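# Stand the folded letter in the rack slot between red boards

## Task

Place the folded letter in the rack slot that lies between the two red boards. It must stand upright, rest on the bottom of that slot, and not be squashed. The rack must stay where it is.

## Robot and tools

ROBOT. There are two six-joint arms, left_arm and right_arm, each with a parallel gripper. The fingers of left_arm can bend inward: a part held near the palm may be pulled in, gripped loosely, or squeezed harder than asked, and a fingertip pushed onto a surface can bend with little force showing. Grip with the outer quarter of its pads. The fingers of right_arm stay rigid. Base placements in the scene frame: left_arm at (+0.079, +0.471, 0) m, quat_wxyz (+1.000, 0, 0, 0); right_arm at (-0.048, -0.574, 0) m, quat_wxyz (+0.999, 0, 0, -0.032).

FRAMES. The scene frame has its origin at table-top height, halfway between the nominal bases. +z points up, +x out across the table, and left_arm sits on the +y side. Hand positions, orientations, velocities and wrist-camera poses are reported in each arm's own base frame. The table and the fixed cameras use the scene frame. On each gripper, +z runs along the fingers and the fingers open and close along y. end_effector_position is the point where the pads meet when closed. The fingertips extend about 33 mm beyond that point when the gap is 40 mm or less, and about 9 mm when fully open. Reported poses can be off by a few cm.

ROW LAYOUT. A row is one flat list of 18 numbers, each in [-1, 1], and covers both arms even when only one moves. The first 9 are left_arm: six joint offsets, then gripper position, force_limit, speed. The next 9 are right_arm in the same layout. Joint order in rows and in every per-joint result list is: wrist roll, shoulder, wrist pitch, waist, elbow, forearm roll. Joint values are scaled offsets, not poses. They are measured from the Joint targets that hold when the action (or move) begins, not from the previous row. A value of 1.0 equals 1.553 rad for waist and shoulder, 2.33 rad for elbow, and 2.913 rad for forearm roll, wrist pitch and wrist roll. A zero offset keeps the current targets. Sending the same offset again moves the joint further. Stated joint ranges: elbow -2.792 to 2.792 rad, all others -6.283 to 6.283 rad. Asking more than 0.010 rad beyond a range gets the action refused for both arms.

The gripper values are absolute commands. position: +1 is open (140 mm), about -0.8 is where the pads touch, -1 closes until the fingers are blocked. force_limit: -1 gives about 14 N, 0 about 40 N, +1 about 58 N when closing at speed -1. Faster closing squeezes harder. speed: -1 is about 30 mm/s, 0 about 140, +1 about 250. Both force_limit and speed start at +1. To keep a gripper unchanged, repeat the last three values you sent for it. To grip harder while object_status is 2, raise force_limit and nudge position, for example from -1 to -0.98.

TOOLS.
execute_actions(actions, cameras): actions is a list of actions. Each action is a table of up to 15 rows, one row per 1/30 s. A short table repeats its final row. An empty list returns state and all camera images. cameras lists camera names, ["all"], or [].
move(target, speed, blend, stop_force, zero, blocking, cameras): target is either one row or up to 15 rows. Every row's offsets count from the same starting Joint targets. All joints move together along a joint-space path, so the hand traces a curve. There is no collision avoidance. speed is the top joint speed in rad/s, from 0.01 to 3.92, default 0.5. It can be one number or one per target. blend, in rad, rounds the corners between listed targets. stop_force, from 10 to 80 N, ends an arm's path when it meets resistance. Use it with a low speed, and leave it out when backing off a contact. zero defaults to true and resets the force baseline. blocking=false returns early and cannot be combined with stop_force. The result adds a move: line (done, off_target, moving, held, fault, and possibly limits=held).
wait(seconds 0–10), stop(), zoom_image(camera, region=[x0,y0,x1,y1] in pixels, at most 504×504), clear_fault(arm), finished_scene(scene 1–2).
Cameras: cam_head_left, cam_head_right, cam_high, cam_low, cam_left_wrist, cam_right_wrist. Each image is 672×504.

RESULTS. Joint positions, velocities and targets (rad, rad/s) are listed in the joint order above. Joint targets is the base for your next offsets. end_effector_position (m), quat_wxyz and velocities are also reported. Tool commands shows the current gripper commands. object_status codes: 0 moving; 1 blocked while opening; 2 blocked while closing, which means a grip; 3 reached the commanded position or pads met. position_measured is in counts: 3 open, about 75 for 100 mm, 139 for 60 mm, 200 for 20 mm, 230 closed. Joint torques, External joint torques and Flange force (along the gripper's x y z axes) reveal contact and load, with some error. Wrist depth gives a 7×7 grid of distances ahead of each wrist camera; "-" means no value. Warning lines include "joint sent to its limit", "joint command not followed" (the inter-arm clearance check intervened), MOTOR HOT, OVER-TEMPERATURE FAULT, and torque or force faults.

CAUTIONS. An arm halts if contact torque reaches its load limit (waist and shoulder 309, elbow 145, wrist joints 40.9 N m) or if any outside force reaches 144 N. Call clear_fault for that arm, and release a grip first if the grip pins the arm. Arms are stiff, so aiming even slightly past a firm surface can cause a fault. Approach slowly. Do not crush the letter, drop it, let go of it while it is moving, or knock the rack out of place. Nothing may fall off the table. Keep the two arms, and their grippers, from pressing on each other. Avoid large twisting loads on the wrist. Motors heat up when holding loads or pushing at unreachable poses. The scene keeps running while you think.

Each tool is called after "Emit:" by a JSON object that holds its "api" and its "payload".

## Session

Emit:
{"api": "execute_actions", "payload": {"actions": []}}

Scene clock: 0.00 s.
left_arm: end_effector_position=(+0.5073, -0.2667, +0.3890) position_measured=3 object_status=3 end_effector_quat_wxyz=(+0.134, +0.670, -0.724, +0.096) | right_arm: end_effector_position=(+0.0190, -0.4554, +0.1651) position_measured=3 object_status=3 end_effector_quat_wxyz=(+0.344, +0.705, -0.397, +0.476)
Joint names: [wrist roll, shoulder, wrist pitch, waist, elbow, forearm roll]
Joint positions: left_arm=[2.911 -0.005 1.404 -0.357 1.699 -0.332] | right_arm=[-1.215 -0.071 1.125 -2.335 2.761 1.768]
Joint velocities: within noise
Joint torques (N m): no reading
External joint torques (N m): no reading
Flange force (N): no reading
Wrist depth (mm): cam_left_wrist=[516 518 526 532 532 - 548 / 509 524 533 532 537 542 548 / 531 527 516 534 539 545 552 / 109 139 534 532 544 542 126 / - 130 557 - 544 528 114 / 532 540 533 527 550 523 557 / 534 539 539 549 557 558 566] | cam_right_wrist=[2007 1845 1634 1589 1378 1285 1210 / 2265 1875 1746 1658 1395 1354 1362 / 472 483 507 531 1658 1535 1403 / 398 139 400 415 437 152 128 / - 301 331 344 353 357 116 / - 272 283 290 294 302 299 / - 240 244 243 256 260 265]
Joint targets: left_arm=[2.911 -0.005 1.404 -0.357 1.699 -0.332] | right_arm=[-1.215 -0.071 1.125 -2.335 2.761 1.768]
Tool commands: left_gripper/position=+1.0 left_gripper/force_limit=+1.0 left_gripper/speed=+1.0 right_gripper/position=+1.0 right_gripper/force_limit=+1.0 right_gripper/speed=+1.0

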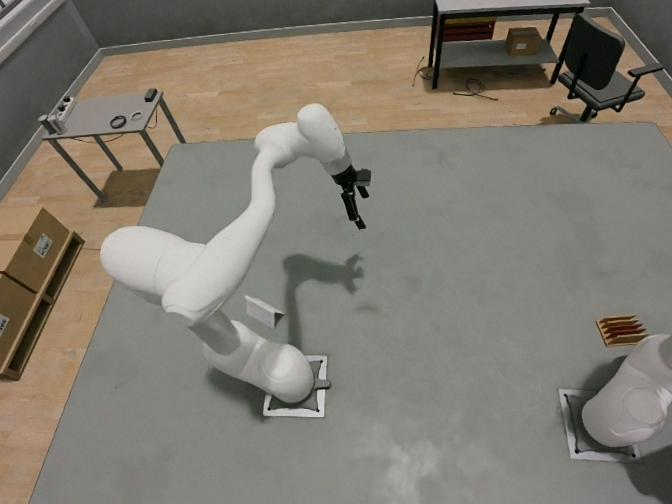

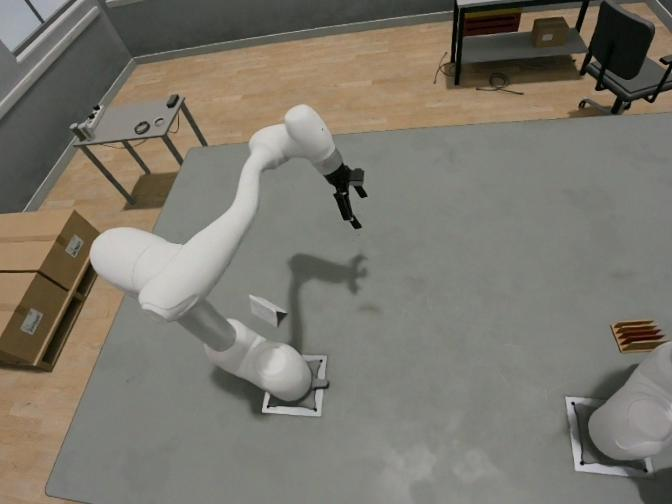

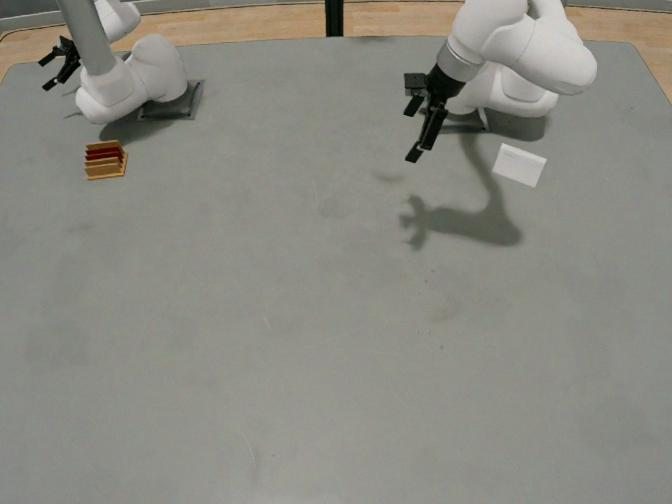

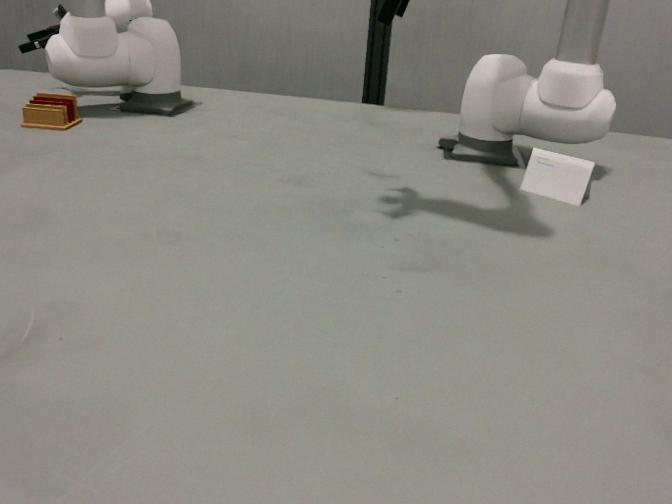

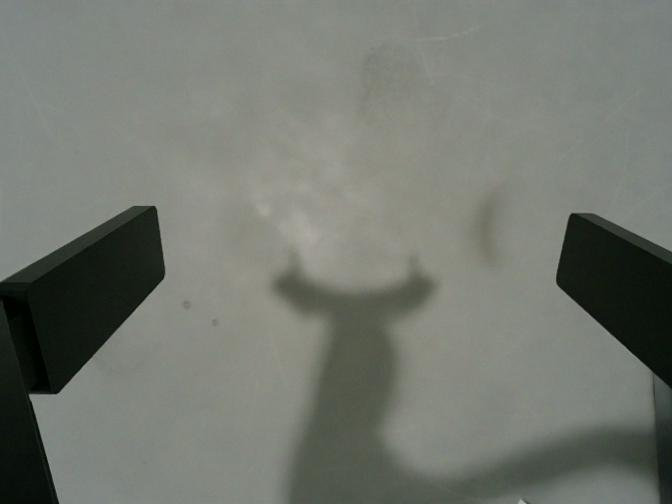

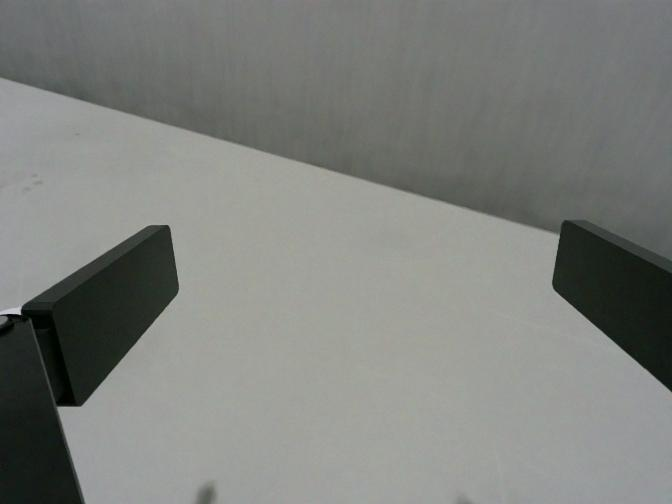

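Emit:
{"api": "zoom_image", "payload": {"camera": "cam_low", "region": [490, 120, 630, 225]}}

Emit:
{"api": "zoom_image", "payload": {"camera": "cam_low", "region": [0, 70, 140, 175]}}

Emit:
{"api": "zoom_image", "payload": {"camera": "cam_head_left", "region": [560, 290, 672, 374]}}

Emit:
{"api": "zoom_image", "payload": {"camera": "cam_head_left", "region": [210, 270, 322, 354]}}

Emit:
{"api": "zoom_image", "payload": {"camera": "cam_high", "region": [460, 120, 600, 225]}}

Emit:
{"api": "zoom_image", "payload": {"camera": "cam_high", "region": [50, 110, 190, 215]}}

Emit:
{"api": "zoom_image", "payload": {"camera": "cam_head_right", "region": [560, 290, 672, 374]}}

Emit:
{"api": "zoom_image", "payload": {"camera": "cam_head_right", "region": [210, 270, 322, 354]}}

Scaled by 3.600.

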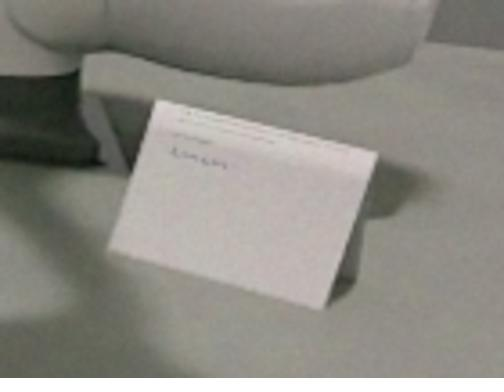

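Scaled by 3.600.

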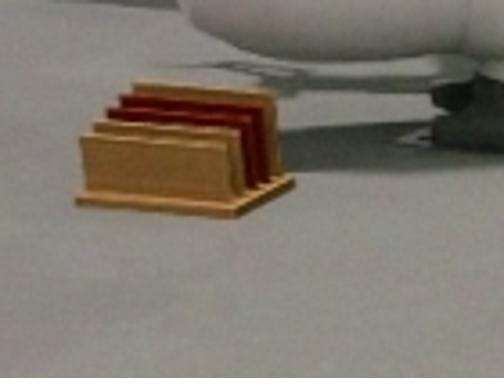

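Scaled by 4.500.

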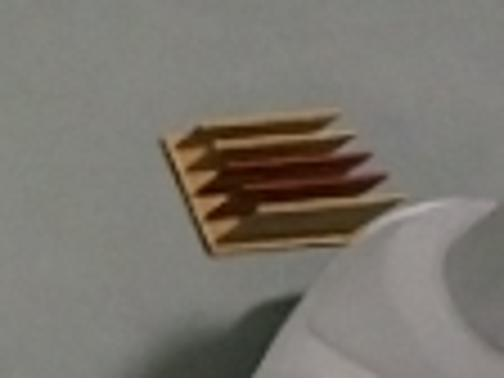

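Scaled by 4.500.

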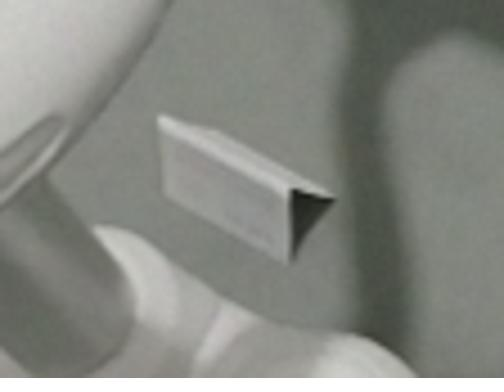

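Scaled by 3.600.

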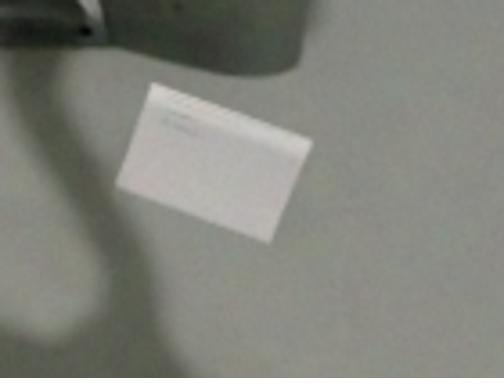

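Scaled by 3.600.

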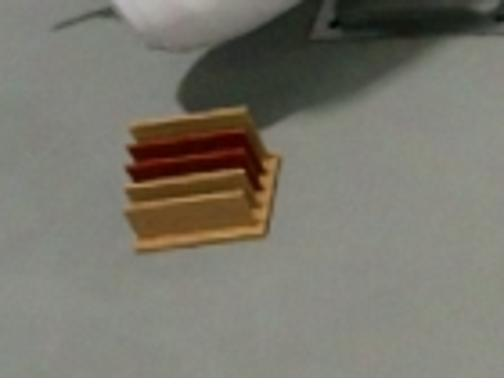

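Scaled by 4.500.

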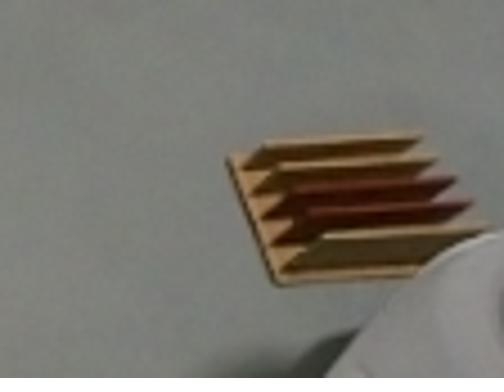

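Scaled by 4.500.

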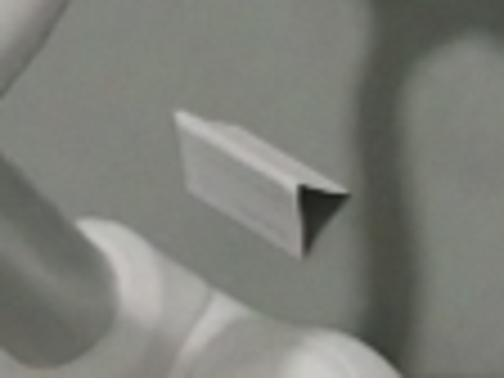

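Emit:
{"api": "move", "payload": {"target": [0.1304, -0.2607, 0.0953, 0.3260, 0.0733, 0.1140, 1, 1, 1, 0.2490, -0.1036, 0.1159, 1.0, -0.2895, -0.4486, 1, 1, 1], "speed": 1.2, "cameras": ["cam_left_wrist", "cam_high"]}}

Scene clock: 71.67 s.
left_arm: end_effector_position=(+0.3002, +0.0798, +0.4502) position_measured=3 object_status=3 end_effector_quat_wxyz=(+0.000, +0.707, -0.707, +0.000) | right_arm: end_effector_position=(+0.3735, -0.1144, +0.3056) position_measured=3 object_status=3 end_effector_quat_wxyz=(-0.118, +0.805, +0.543, +0.209)
Joint names: [wrist roll, shoulder, wrist pitch, waist, elbow, forearm roll]
Joint positions: left_arm=[3.291 -0.409 1.681 0.149 1.87 0] | right_arm=[-0.49 -0.232 1.463 -0.781 2.086 0.462]
Joint torques (N m): left_arm=[-0.05 1.55 0.33 0.01 -43.14 3.98] | right_arm=[-0.04 -14.59 0.44 -3.79 -38.23 5.18]
External joint torques (N m): left_arm=[0.05 -2.39 -0.32 0.14 0.72 0.33] | right_arm=[0.04 -1.73 0.07 3.63 -2.47 -0.25]
Flange force (N): left_arm=[0.5 4.4 2.4] | right_arm=[9.6 3.7 -0.2]
Wrist depth (mm): cam_left_wrist=[531 533 - 525 532 523 360 / 581 567 - 557 561 549 370 / 597 599 614 574 607 593 395 / 108 139 634 600 626 621 132 / - 123 - - 650 683 114 / 729 - 734 - 721 743 - / - - 812 - - 782 -] | cam_right_wrist=[328 479 478 485 490 496 505 / 334 469 471 476 473 473 482 / 451 442 460 440 467 466 - / 444 139 442 445 452 449 125 / - 427 438 432 445 442 115 / - 417 428 420 431 437 431 / - 415 416 417 417 410 -]
Joint targets: left_arm=[3.291 -0.410 1.681 0.149 1.870 0.000] | right_arm=[-0.490 -0.232 1.463 -0.781 2.086 0.462]
move: done
Images, in order (width x height): cam_high 672x504, cam_left_wrist 672x504.

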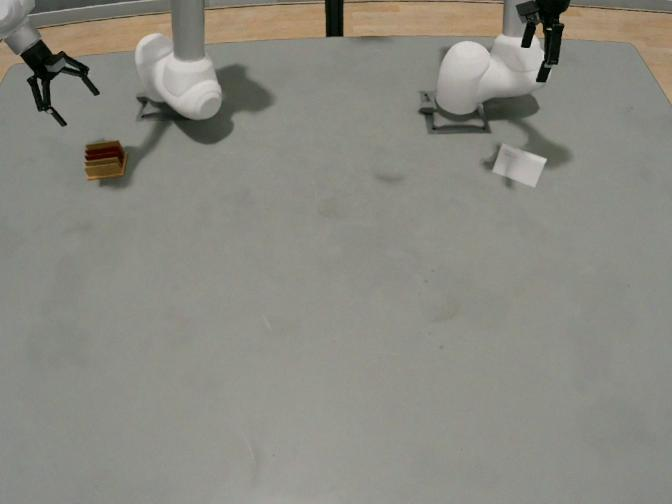

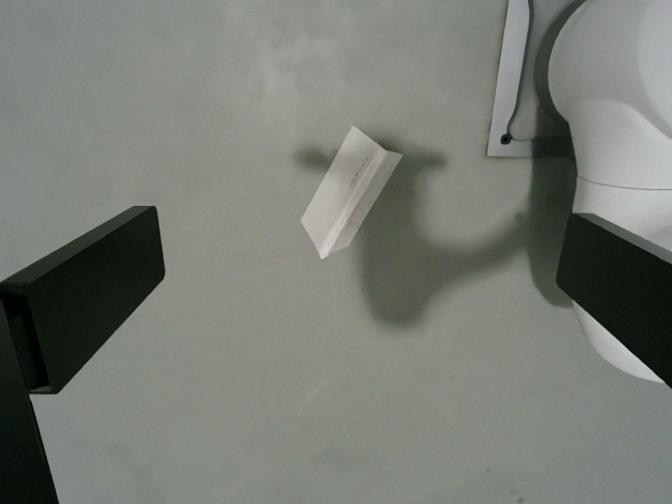

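Emit:
{"api": "move", "payload": {"target": [0, 0, 0, 0, 0, 0, 1, 1, 1, 0.0880, -0.0365, 0.0408, 0.3524, -0.1019, -0.1586, 1, 1, 1], "speed": 1.0, "cameras": ["cam_left_wrist", "cam_right_wrist"]}}

Emit:
{"api": "zoom_image", "payload": {"camera": "cam_left_wrist", "region": [280, 100, 430, 280]}}

Scene clock: 82.53 s.
left_arm: end_effector_position=(+0.3002, +0.0799, +0.4502) position_measured=3 object_status=3 end_effector_quat_wxyz=(+0.000, +0.707, -0.707, +0.000) | right_arm: end_effector_position=(+0.3798, -0.0551, +0.4205) position_measured=3 object_status=3 end_effector_quat_wxyz=(+0.000, +0.707, +0.707, +0.000)
Joint names: [wrist roll, shoulder, wrist pitch, waist, elbow, forearm roll]
Joint positions: left_arm=[3.291 -0.41 1.681 0.149 1.87 0] | right_arm=[-0.233 -0.289 1.582 -0.234 1.849 0]
Joint torques (N m): left_arm=[-0.06 -0.51 0.35 -0.56 -43.26 4.06] | right_arm=[-0.02 -10.69 -0.06 -4.41 -38.82 4.37]
External joint torques (N m): left_arm=[0.06 0.11 -0.35 0.48 0.83 0.25] | right_arm=[0.02 -1.82 0.06 4.34 -3.47 0.02]
Flange force (N): left_arm=[-1.6 0.6 2.2] | right_arm=[11.0 3.5 -6.3]
Wrist depth (mm): cam_left_wrist=[537 523 - 530 532 510 362 / 570 556 579 561 562 539 369 / 597 603 - 567 - 594 395 / - 139 637 573 616 611 132 / - 662 653 662 674 706 114 / 734 755 703 721 755 723 721 / - 760 849 - - 803 -] | cam_right_wrist=[476 493 491 494 486 488 485 / 432 518 519 519 536 508 507 / 525 553 520 536 554 528 549 / - 138 587 565 581 568 128 / - 120 622 - 623 - 116 / - 652 667 722 657 - 654 / - 743 677 - 687 738 -]
Joint targets: left_arm=[3.291 -0.410 1.681 0.149 1.870 0.000] | right_arm=[-0.233 -0.289 1.582 -0.234 1.849 0.000]
move: done
Images, in order (width x height): cam_left_wrist 672x504, cam_right_wrist 672x504.

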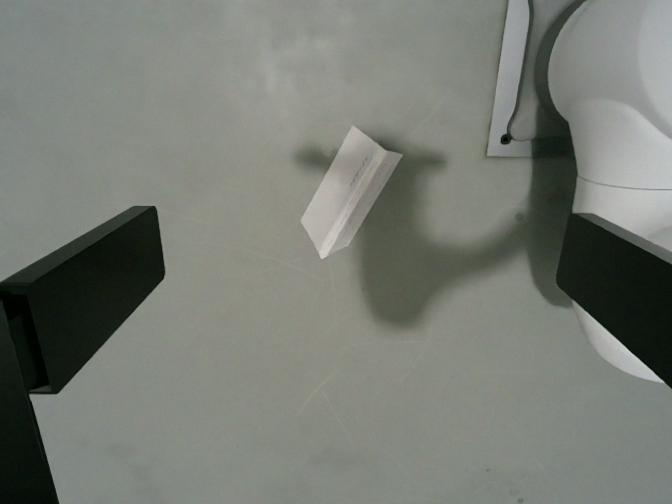

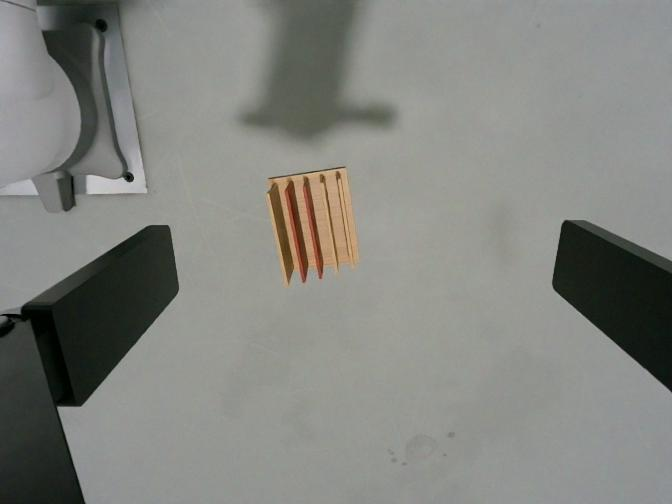

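Scaled by 2.800.

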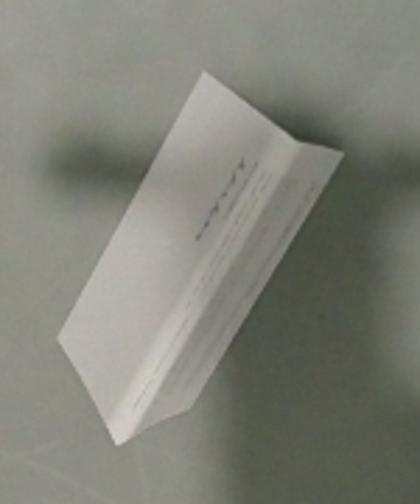

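Emit:
{"api": "zoom_image", "payload": {"camera": "cam_right_wrist", "region": [250, 155, 380, 295]}}

Scaled by 3.600.

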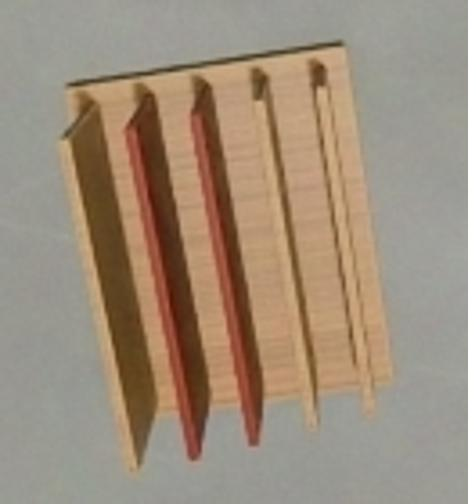

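Emit:
{"api": "move", "payload": {"target": [0.2642, 0.0916, -0.1750, 0.1587, 0.1579, 0, 1, 1, 1, -0.1726, 0.0403, -0.1452, -0.2275, 0.1545, 0, -1, -1, 0], "speed": 0.8, "cameras": ["cam_left_wrist", "cam_right_wrist"]}}

Emit:
{"api": "zoom_image", "payload": {"camera": "cam_right_wrist", "region": [220, 90, 460, 290]}}

Scene clock: 154.47 s.
left_arm: end_effector_position=(+0.3106, +0.1670, +0.2003) position_measured=3 object_status=3 end_effector_quat_wxyz=(+0.000, -0.500, +0.866, +0.000) end_effector_velocity=(-0.001, +0.000, -0.001) end_effector_angular_velocity=(+0.000, +0.001, -0.006) | right_arm: end_effector_position=(+0.3299, -0.1782, +0.2007) position_measured=233 object_status=3 end_effector_quat_wxyz=(+0.000, +0.653, +0.758, +0.000)
Joint names: [wrist roll, shoulder, wrist pitch, waist, elbow, forearm roll]
Joint positions: left_arm=[4.06 -0.267 1.171 0.396 2.238 0] | right_arm=[-0.736 -0.226 1.159 -0.587 2.208 0]
Joint velocities: left_arm=[0.006 0 -0.001 0 0.001 0] | right_arm=[within noise]
Joint torques (N m): left_arm=[0.05 -10.91 0.28 0.67 -40.11 3.8] | right_arm=[-0.12 -13.1 -0.07 -3.57 -36.48 4.26]
External joint torques (N m): left_arm=[-0.05 -0.63 -0.24 -0.64 0.84 0.21] | right_arm=[0.12 -2.42 0.1 3.72 -2.33 -0.24]
Flange force (N): left_arm=[3.0 -0.4 1.2] | right_arm=[8.5 5.8 -5.3]
Wrist depth (mm): cam_left_wrist=[304 304 303 271 300 299 302 / 321 322 320 289 316 326 319 / 340 339 339 299 334 343 338 / 109 139 361 360 361 355 132 / - 387 385 386 384 385 114 / 421 415 413 411 412 413 416 / 440 448 444 444 439 444 442] | cam_right_wrist=[301 305 299 294 295 298 297 / 319 316 310 298 308 312 312 / 337 335 338 315 310 333 331 / 355 351 354 129 336 353 350 / 374 373 83 87 81 86 374 / - - 71 61 - 72 66 / - 60 68 - - - 62]
Joint targets: left_arm=[4.060 -0.267 1.171 0.396 2.238 0.000] | right_arm=[-0.736 -0.226 1.159 -0.587 2.209 0.000]
move: done
Images, in order (width x height): cam_left_wrist 672x504, cam_right_wrist 672x504.

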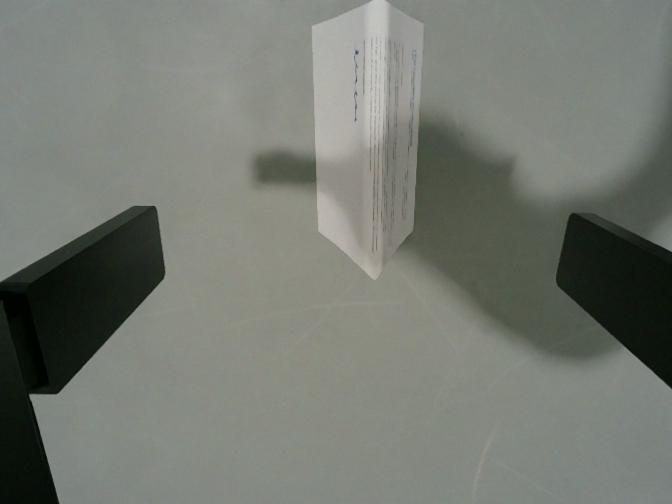

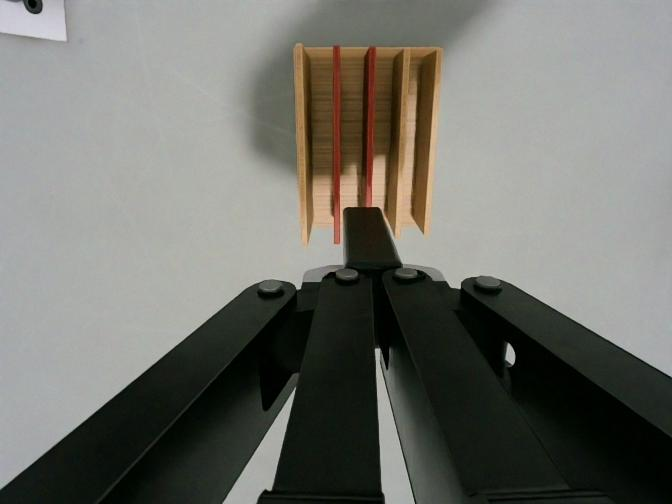

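Scaled by 2.100.

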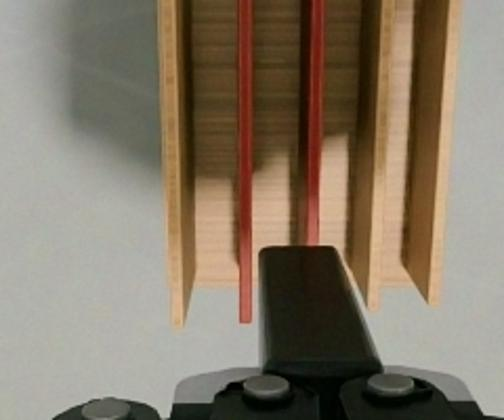

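Emit:
{"api": "move", "payload": {"target": [-0.0008, 0.0302, -0.0606, -0.0021, 0.0555, 0, 1, -1, -1, 0.0039, 0.0352, -0.0533, 0.0069, 0.0431, 0, -1, -1, 0], "speed": 0.4, "cameras": ["cam_left_wrist", "cam_right_wrist", "cam_low"]}}

Emit:
{"api": "zoom_image", "payload": {"camera": "cam_right_wrist", "region": [260, 0, 480, 290]}}

Emit:
{"api": "zoom_image", "payload": {"camera": "cam_low", "region": [460, 80, 640, 220]}}

Scene clock: 198.73 s.
left_arm: end_effector_position=(+0.2946, +0.1592, +0.1205) position_measured=3 object_status=3 end_effector_quat_wxyz=(+0.000, -0.500, +0.866, +0.000) | right_arm: end_effector_position=(+0.3256, -0.1706, +0.1310) position_measured=233 object_status=3 end_effector_quat_wxyz=(+0.000, +0.653, +0.758, +0.000)
Joint names: [wrist roll, shoulder, wrist pitch, waist, elbow, forearm roll]
Joint positions: left_arm=[4.058 -0.22 0.995 0.392 2.367 0] | right_arm=[-0.725 -0.172 1.004 -0.577 2.309 0]
Joint torques (N m): left_arm=[-0.01 -12.2 0.35 -0.27 -35.69 3.33] | right_arm=[-0.04 -15.12 -0.2 -2.06 -33.78 3.94]
External joint torques (N m): left_arm=[0.01 -0.42 -0.3 0.34 0.17 0.3] | right_arm=[0.04 -2.59 0.22 2.06 -1.96 -0.23]
Flange force (N): left_arm=[0.1 1.3 0.4] | right_arm=[5.5 2.1 -5.9]
Wrist depth (mm): cam_left_wrist=[231 231 231 184 228 230 230 / 245 244 244 179 238 243 243 / 259 259 258 197 253 257 256 / 109 139 274 212 270 269 132 / - 289 294 218 292 292 114 / 315 315 315 313 314 313 316 / 334 340 338 345 333 337 336] | cam_right_wrist=[237 238 237 232 231 236 237 / 251 248 251 235 215 249 247 / 265 266 265 235 245 265 264 / - 282 280 129 225 279 278 / 301 294 82 87 81 86 291 / - - 71 61 - 72 66 / - 60 68 - - - 62]
Joint targets: left_arm=[4.058 -0.220 0.995 0.392 2.367 0.000] | right_arm=[-0.725 -0.172 1.004 -0.577 2.309 0.000]
move: done
Images, in order (width x height): cam_low 672x504, cam_left_wrist 672x504, cam_right_wrist 672x504.

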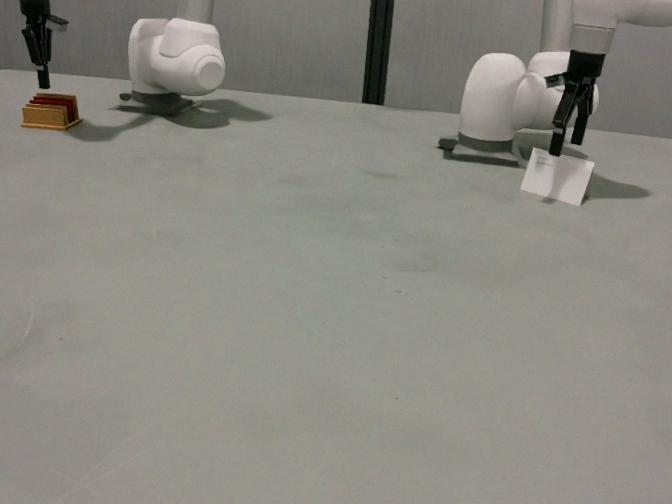

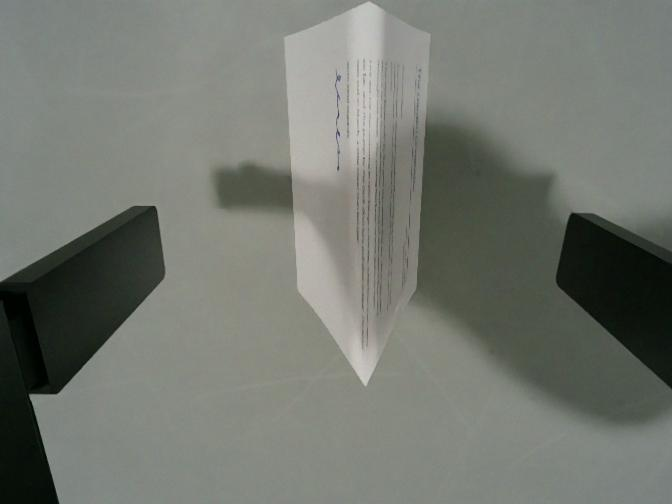

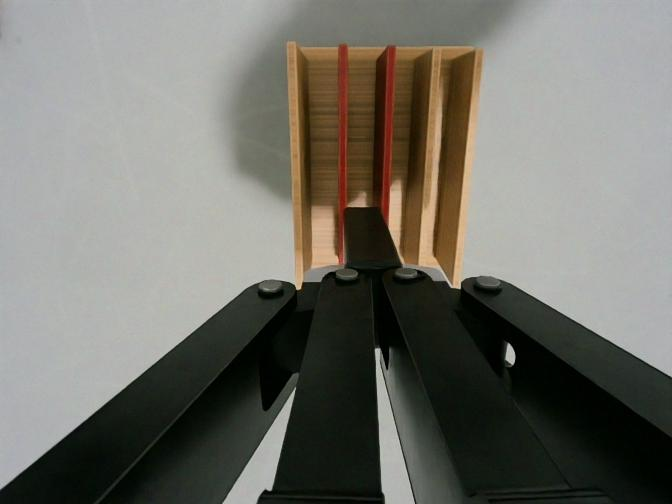

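Scaled by 1.738.

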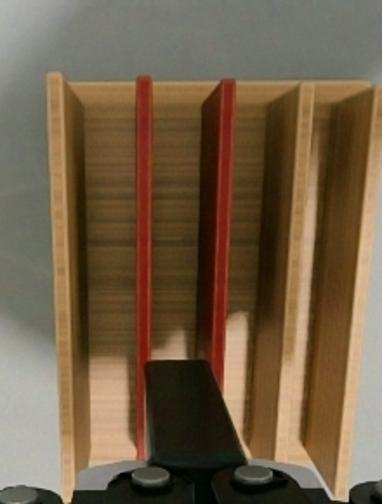

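Scaled by 2.800.

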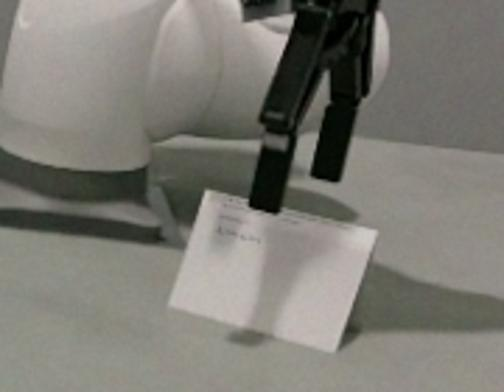

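Emit:
{"api": "execute_actions", "payload": {"actions": [[[0,0,0,0,0,0,-0.4,-1,0,0,0,0,0,0,0,-1,-1,0]],[[0,0,0,0,0,0,-0.4,-1,0,0,0,0,0,0,0,-1,-1,0]],[[0,0,0,0,0,0,-1,-1,-1,0,0,0,0,0,0,-1,-1,0]],[[0,0,0,0,0,0,-1,-1,-1,0,0,0,0,0,0,-1,-1,0]],[[0,0,0,0,0,0,-1,-1,-1,0,0,0,0,0,0,-1,-1,0]]], "cameras": ["cam_left_wrist", "cam_low"]}}

Emit:
{"api": "zoom_image", "payload": {"camera": "cam_low", "region": [480, 90, 640, 220]}}

Scene clock: 239.17 s.
left_arm: end_effector_position=(+0.2946, +0.1592, +0.1204) position_measured=230 object_status=3 end_effector_quat_wxyz=(+0.000, -0.500, +0.866, +0.000) | right_arm: end_effector_position=(+0.3255, -0.1706, +0.1309) position_measured=233 object_status=3 end_effector_quat_wxyz=(+0.000, +0.653, +0.758, +0.000)
Joint names: [wrist roll, shoulder, wrist pitch, waist, elbow, forearm roll]
Joint positions: left_arm=[4.058 -0.22 0.995 0.392 2.367 0] | right_arm=[-0.725 -0.172 1.004 -0.577 2.309 0]
Joint torques (N m): left_arm=[-0.04 -12.47 0.41 -0.05 -36.63 3.43] | right_arm=[-0.04 -15.7 -0.07 -1.64 -33.05 3.95]
External joint torques (N m): left_arm=[0.04 -0.28 -0.37 0.13 1 0.22] | right_arm=[0.04 -1.94 0.09 1.63 -2.62 -0.25]
External joint torques at the end of the 1st action: left_arm=[0.02 -0.21 -0.36 0.08 0.75 0.35] | right_arm=[0.07 -1.89 0.09 2.01 -2.68 -0.24]
External joint torques at the end of the 2nd action: left_arm=[-0.06 0 -0.29 0.45 0.73 0.31] | right_arm=[0.09 -1.88 0.07 1.83 -2.62 -0.21]
External joint torques at the end of the 3rd action: left_arm=[0 -0.43 -0.35 0.42 0.72 0.32] | right_arm=[0.08 -2.02 0.08 1.83 -2.91 -0.22]
External joint torques at the end of the 4th action: left_arm=[0.05 0.17 -0.31 0.51 0.86 0.27] | right_arm=[0.05 -2.17 0.07 1.89 -2.77 -0.2]
Flange force (N): left_arm=[1.2 1.3 1.8] | right_arm=[3.4 3.2 -5.7]
Flange force at the end of the 1st action (N): left_arm=[0.9 0.9 1.6] | right_arm=[4.1 4.0 -5.7]
Flange force at the end of the 2nd action (N): left_arm=[0.0 1.4 1.6] | right_arm=[3.8 3.7 -5.6]
Flange force at the end of the 3rd action (N): left_arm=[0.6 1.9 1.2] | right_arm=[3.7 3.8 -6.1]
Flange force at the end of the 4th action (N): left_arm=[-0.5 1.7 2.1] | right_arm=[4.0 3.5 -6.1]
Wrist depth (mm): cam_left_wrist=[232 231 230 225 229 230 231 / 244 244 244 212 240 243 243 / 259 259 258 220 254 258 258 / 281 275 271 118 271 270 272 / 290 - 77 78 83 79 283 / - - - 63 - 75 66 / - - - - - - 65] | cam_right_wrist=[236 238 237 233 231 236 237 / 253 251 249 234 215 248 248 / 265 265 264 234 242 262 262 / 282 281 281 128 225 277 277 / 301 292 82 87 81 85 292 / - - 71 61 - 72 66 / - 60 68 - - - 62]
Joint targets: left_arm=[4.058 -0.220 0.995 0.392 2.367 0.000] | right_arm=[-0.725 -0.172 1.004 -0.577 2.309 0.000]
Images, in order (width x height): cam_low 672x504, cam_left_wrist 672x504.

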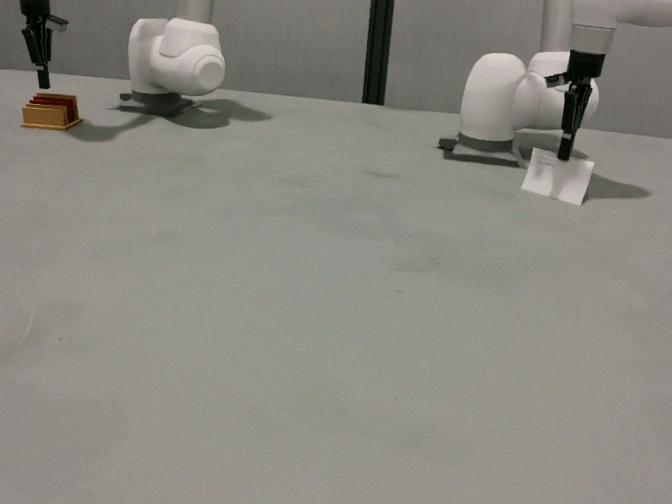

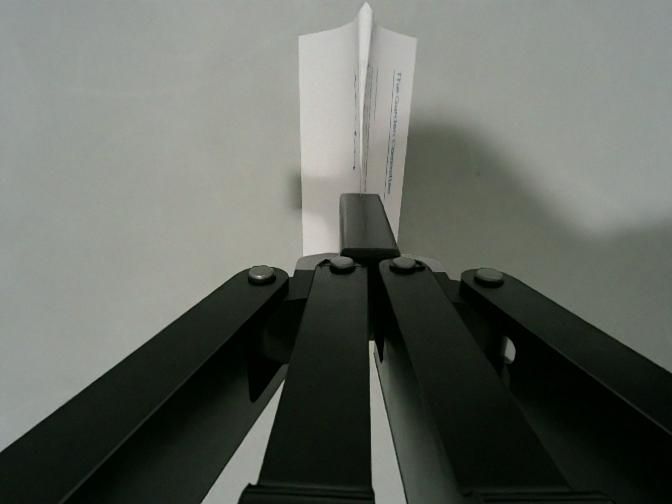

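Scaled by 3.150.

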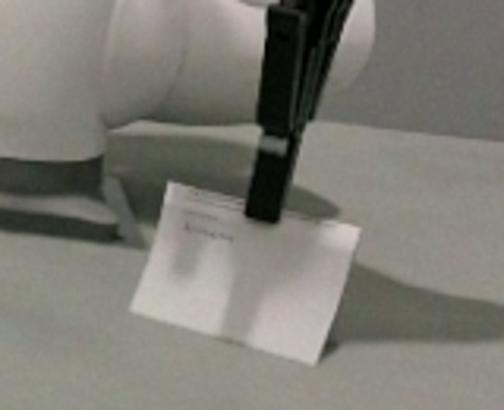

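Emit:
{"api": "move", "payload": {"target": [0, -0.0620, 0.0794, 0.0003, -0.0582, 0, -1, -1, -1, 0.2112, -0.0398, 0.1186, 0.3965, -0.1215, 0, 1, -1, 0], "speed": 0.35, "cameras": ["cam_left_wrist", "cam_low"]}}

Emit:
{"api": "zoom_image", "payload": {"camera": "cam_low", "region": [480, 60, 640, 210]}}

Scene clock: 273.77 s.
left_arm: end_effector_position=(+0.2947, +0.1594, +0.2204) position_measured=230 object_status=3 end_effector_quat_wxyz=(+0.000, -0.500, +0.866, +0.000) | right_arm: end_effector_position=(+0.4002, +0.0502, +0.3003) position_measured=3 object_status=3 end_effector_quat_wxyz=(+0.000, +0.653, +0.758, +0.000)
Joint names: [wrist roll, shoulder, wrist pitch, waist, elbow, forearm roll]
Joint positions: left_arm=[4.058 -0.317 1.226 0.393 2.232 0] | right_arm=[-0.11 -0.234 1.349 0.039 2.026 0]
Joint torques (N m): left_arm=[0.07 -7.26 0.57 -0.48 -40.75 3.83] | right_arm=[-0.08 -15.22 -0.13 0.34 -38.01 4.53]
External joint torques (N m): left_arm=[-0.07 -0.14 -0.53 0.42 0.81 0.24] | right_arm=[0.08 -1.73 0.13 -0.43 -3.18 -0.26]
Flange force (N): left_arm=[0.1 1.3 2.2] | right_arm=[-0.9 0.9 -5.8]
Wrist depth (mm): cam_left_wrist=[323 323 323 320 321 320 321 / 341 342 341 340 338 339 339 / 361 361 359 354 368 366 358 / 384 384 378 118 376 382 385 / - - 78 78 83 79 402 / - - - 62 - 75 66 / - - - - - - 65] | cam_right_wrist=[390 386 388 384 - 381 370 / 401 408 407 408 411 408 399 / 428 427 432 428 430 426 425 / 446 133 449 456 482 445 128 / - 129 442 481 484 487 116 / - 527 518 513 523 526 - / - 558 555 536 562 554 565]
Joint targets: left_arm=[4.058 -0.317 1.226 0.393 2.232 0.000] | right_arm=[-0.109 -0.234 1.349 0.039 2.026 0.000]
move: done
Images, in order (width x height): cam_low 672x504, cam_left_wrist 672x504.

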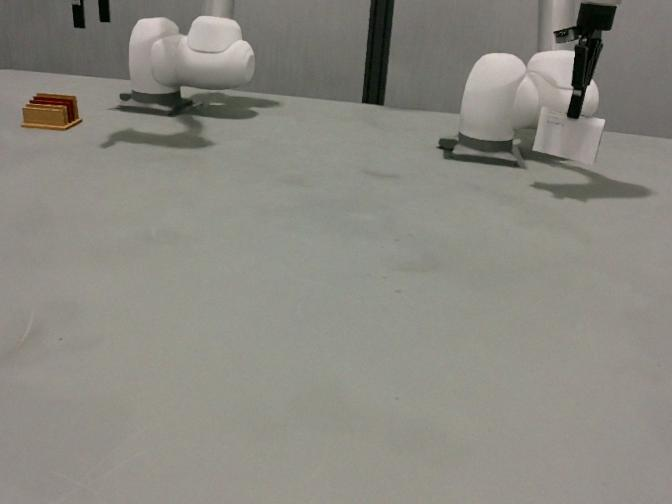

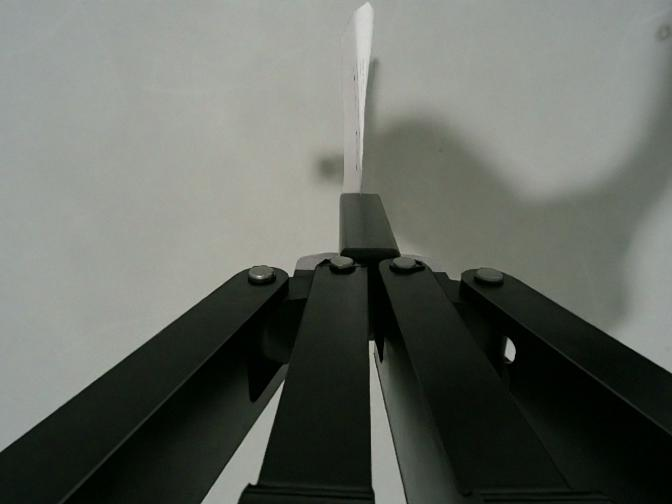

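Scaled by 3.150.

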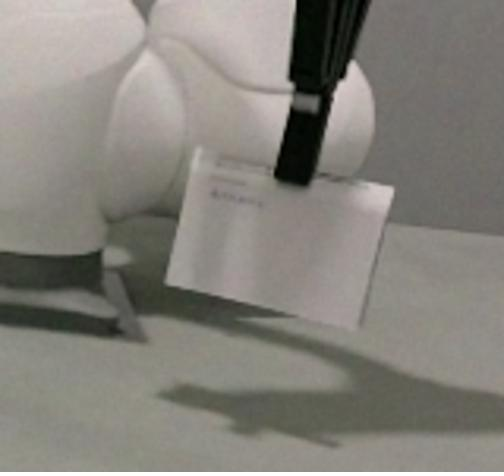

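Emit:
{"api": "move", "payload": {"target": [-0.7329, 0.4444, 0.0082, -0.9836, -0.3061, 0, -1, -1, -1, 0, 0, 0, 0, 0, 0, 1, -1, 0], "speed": 1.0, "cameras": ["cam_left_wrist", "cam_right_wrist"]}}

Scene clock: 313.57 s.
left_arm: end_effector_position=(+0.3506, -0.6712, +0.2206) position_measured=230 object_status=3 end_effector_quat_wxyz=(+0.000, +0.736, -0.677, +0.000) | right_arm: end_effector_position=(+0.4002, +0.0502, +0.3003) position_measured=3 object_status=3 end_effector_quat_wxyz=(+0.000, +0.653, +0.758, +0.000)
Joint names: [wrist roll, shoulder, wrist pitch, waist, elbow, forearm roll]
Joint positions: left_arm=[1.923 0.374 1.25 -1.135 1.519 0] | right_arm=[-0.109 -0.234 1.349 0.039 2.026 0]
Joint torques (N m): left_arm=[-0.25 -78.36 0.27 -0.48 -41.95 3.86] | right_arm=[-0.04 -15.02 -0.08 -2.09 -38.38 4.54]
External joint torques (N m): left_arm=[0.25 -0.58 -0.32 0.23 1.43 0.27] | right_arm=[0.04 -1.66 0.06 2.07 -2.91 -0.25]
Flange force (N): left_arm=[-4.1 1.0 1.9] | right_arm=[5.2 1.4 -5.3]
Wrist depth (mm): cam_left_wrist=[323 320 321 321 321 320 315 / 341 344 334 334 338 338 341 / 361 362 365 353 360 358 358 / 385 380 378 113 370 381 381 / 411 - 77 78 83 79 400 / - - - 62 - 75 66 / - - - - - - 65] | cam_right_wrist=[390 384 385 386 385 384 383 / 401 406 408 410 406 407 422 / 426 426 432 431 429 431 430 / 446 139 459 454 457 452 128 / - 129 442 484 490 - 116 / - 483 520 494 513 515 527 / - 559 559 555 555 563 -]
Joint targets: left_arm=[1.923 0.374 1.250 -1.135 1.518 0.000] | right_arm=[-0.109 -0.234 1.349 0.039 2.026 0.000]
move: done
Images, in order (width x height): cam_left_wrist 672x504, cam_right_wrist 672x504.

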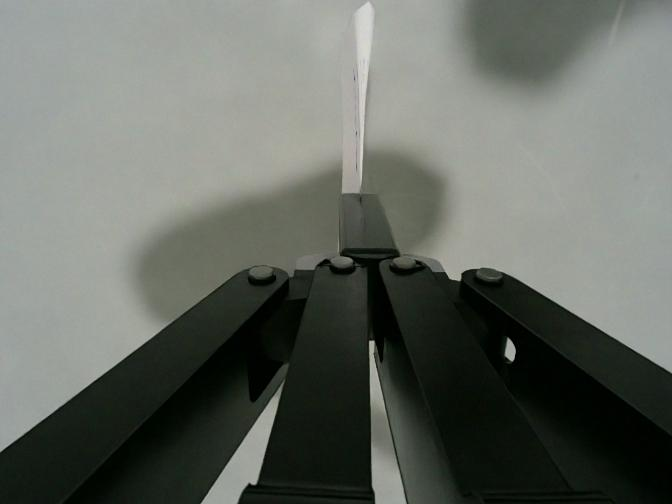

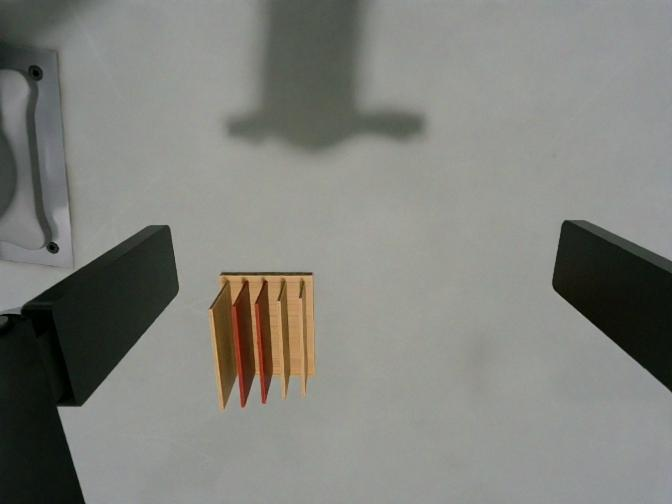

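Emit:
{"api": "move", "payload": {"target": [[0, 0.0374, -0.0532, 0, 0.0415, 0, -1, -1, -1, 0, 0, 0, 0, 0, 0, 1, -1, 0], [0, 0.0374, -0.0532, 0, 0.0415, 0, -0.03, -1, -1, 0, 0, 0, 0, 0, 0, 1, -1, 0], [0, 0, 0, 0, 0, 0, -0.03, -1, -1, 0, 0, 0, 0, 0, 0, 1, -1, 0], [0, 0, 0, 0.354, 0, 0, -0.03, -1, -1, 0, 0, 0, 0, 0, 0, 1, -1, 0]], "speed": [0.15, 0.2, 0.25, 0.6], "blend": [0, 0, 0.02, 0], "cameras": ["cam_left_wrist", "cam_low", "cam_high", "cam_head_right"]}}

Emit:
{"api": "zoom_image", "payload": {"camera": "cam_low", "region": [150, 60, 400, 210]}}

Scene clock: 350.80 s.
left_arm: end_effector_position=(+0.6496, -0.3893, +0.2206) position_measured=132 object_status=3 end_effector_quat_wxyz=(+0.000, +0.892, -0.452, +0.000) | right_arm: end_effector_position=(+0.4002, +0.0502, +0.3003) position_measured=3 object_status=3 end_effector_quat_wxyz=(+0.000, +0.653, +0.758, +0.000)
Joint names: [wrist roll, shoulder, wrist pitch, waist, elbow, forearm roll]
Joint positions: left_arm=[1.923 0.374 1.25 -0.585 1.518 0] | right_arm=[-0.109 -0.234 1.349 0.039 2.026 0]
Joint torques (N m): left_arm=[0 -78.1 0.37 2.14 -41.31 3.9] | right_arm=[-0.07 -15.19 -0.08 -1.96 -38.35 4.54]
External joint torques (N m): left_arm=[0 -0.78 -0.41 -2.1 0.88 0.23] | right_arm=[0.07 -1.73 0.08 1.88 -2.88 -0.27]
Flange force (N): left_arm=[-2.2 3.9 1.3] | right_arm=[4.8 1.2 -5.3]
Wrist depth (mm): cam_left_wrist=[322 323 326 320 323 320 320 / 341 341 337 340 339 339 333 / 360 361 359 360 357 359 361 / 384 379 124 382 163 373 380 / - 85 88 409 409 - 90 / - - 440 440 438 - - / - - - 475 474 - -] | cam_right_wrist=[393 386 388 380 387 384 386 / 408 411 407 412 408 406 407 / 422 430 430 429 430 426 432 / 442 139 453 459 444 444 125 / - 474 446 489 491 486 116 / - 532 522 498 515 522 523 / - 557 558 - 575 550 547]
Joint targets: left_arm=[1.923 0.374 1.250 -0.585 1.518 0.000] | right_arm=[-0.109 -0.234 1.349 0.039 2.026 0.000]
move: done
Images, in order (width x height): cam_head_right 672x504, cam_high 672x504, cam_low 672x504, cam_left_wrist 672x504.

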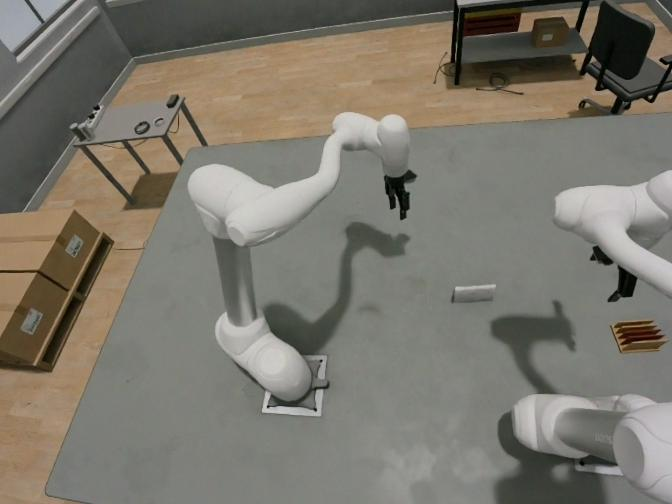

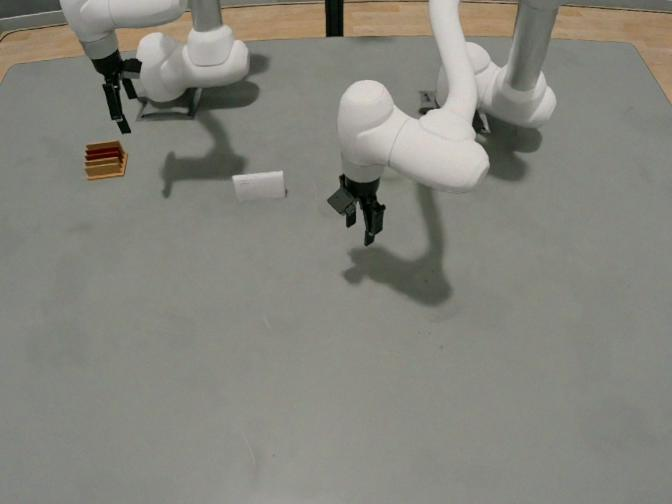

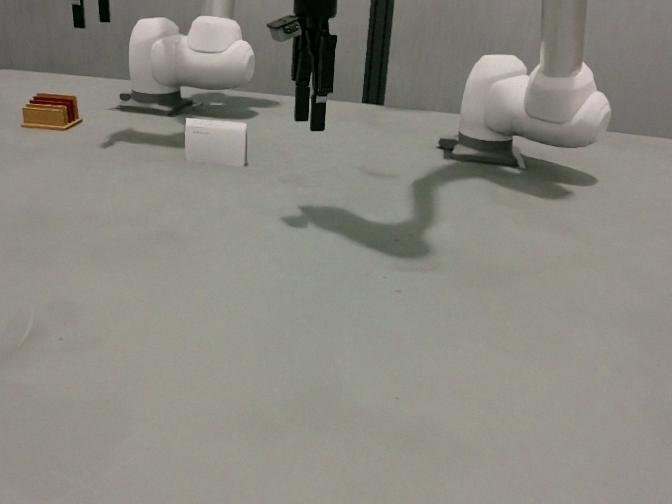

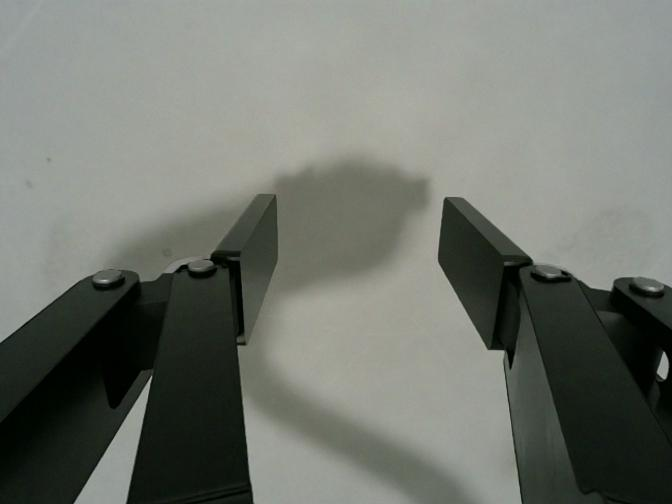

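Scaled by 2.016.

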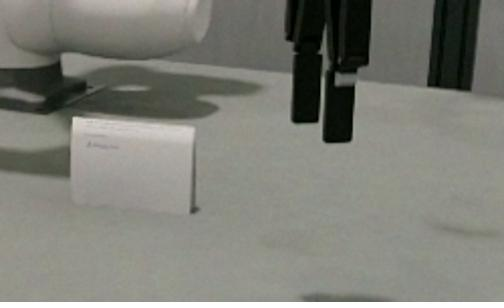

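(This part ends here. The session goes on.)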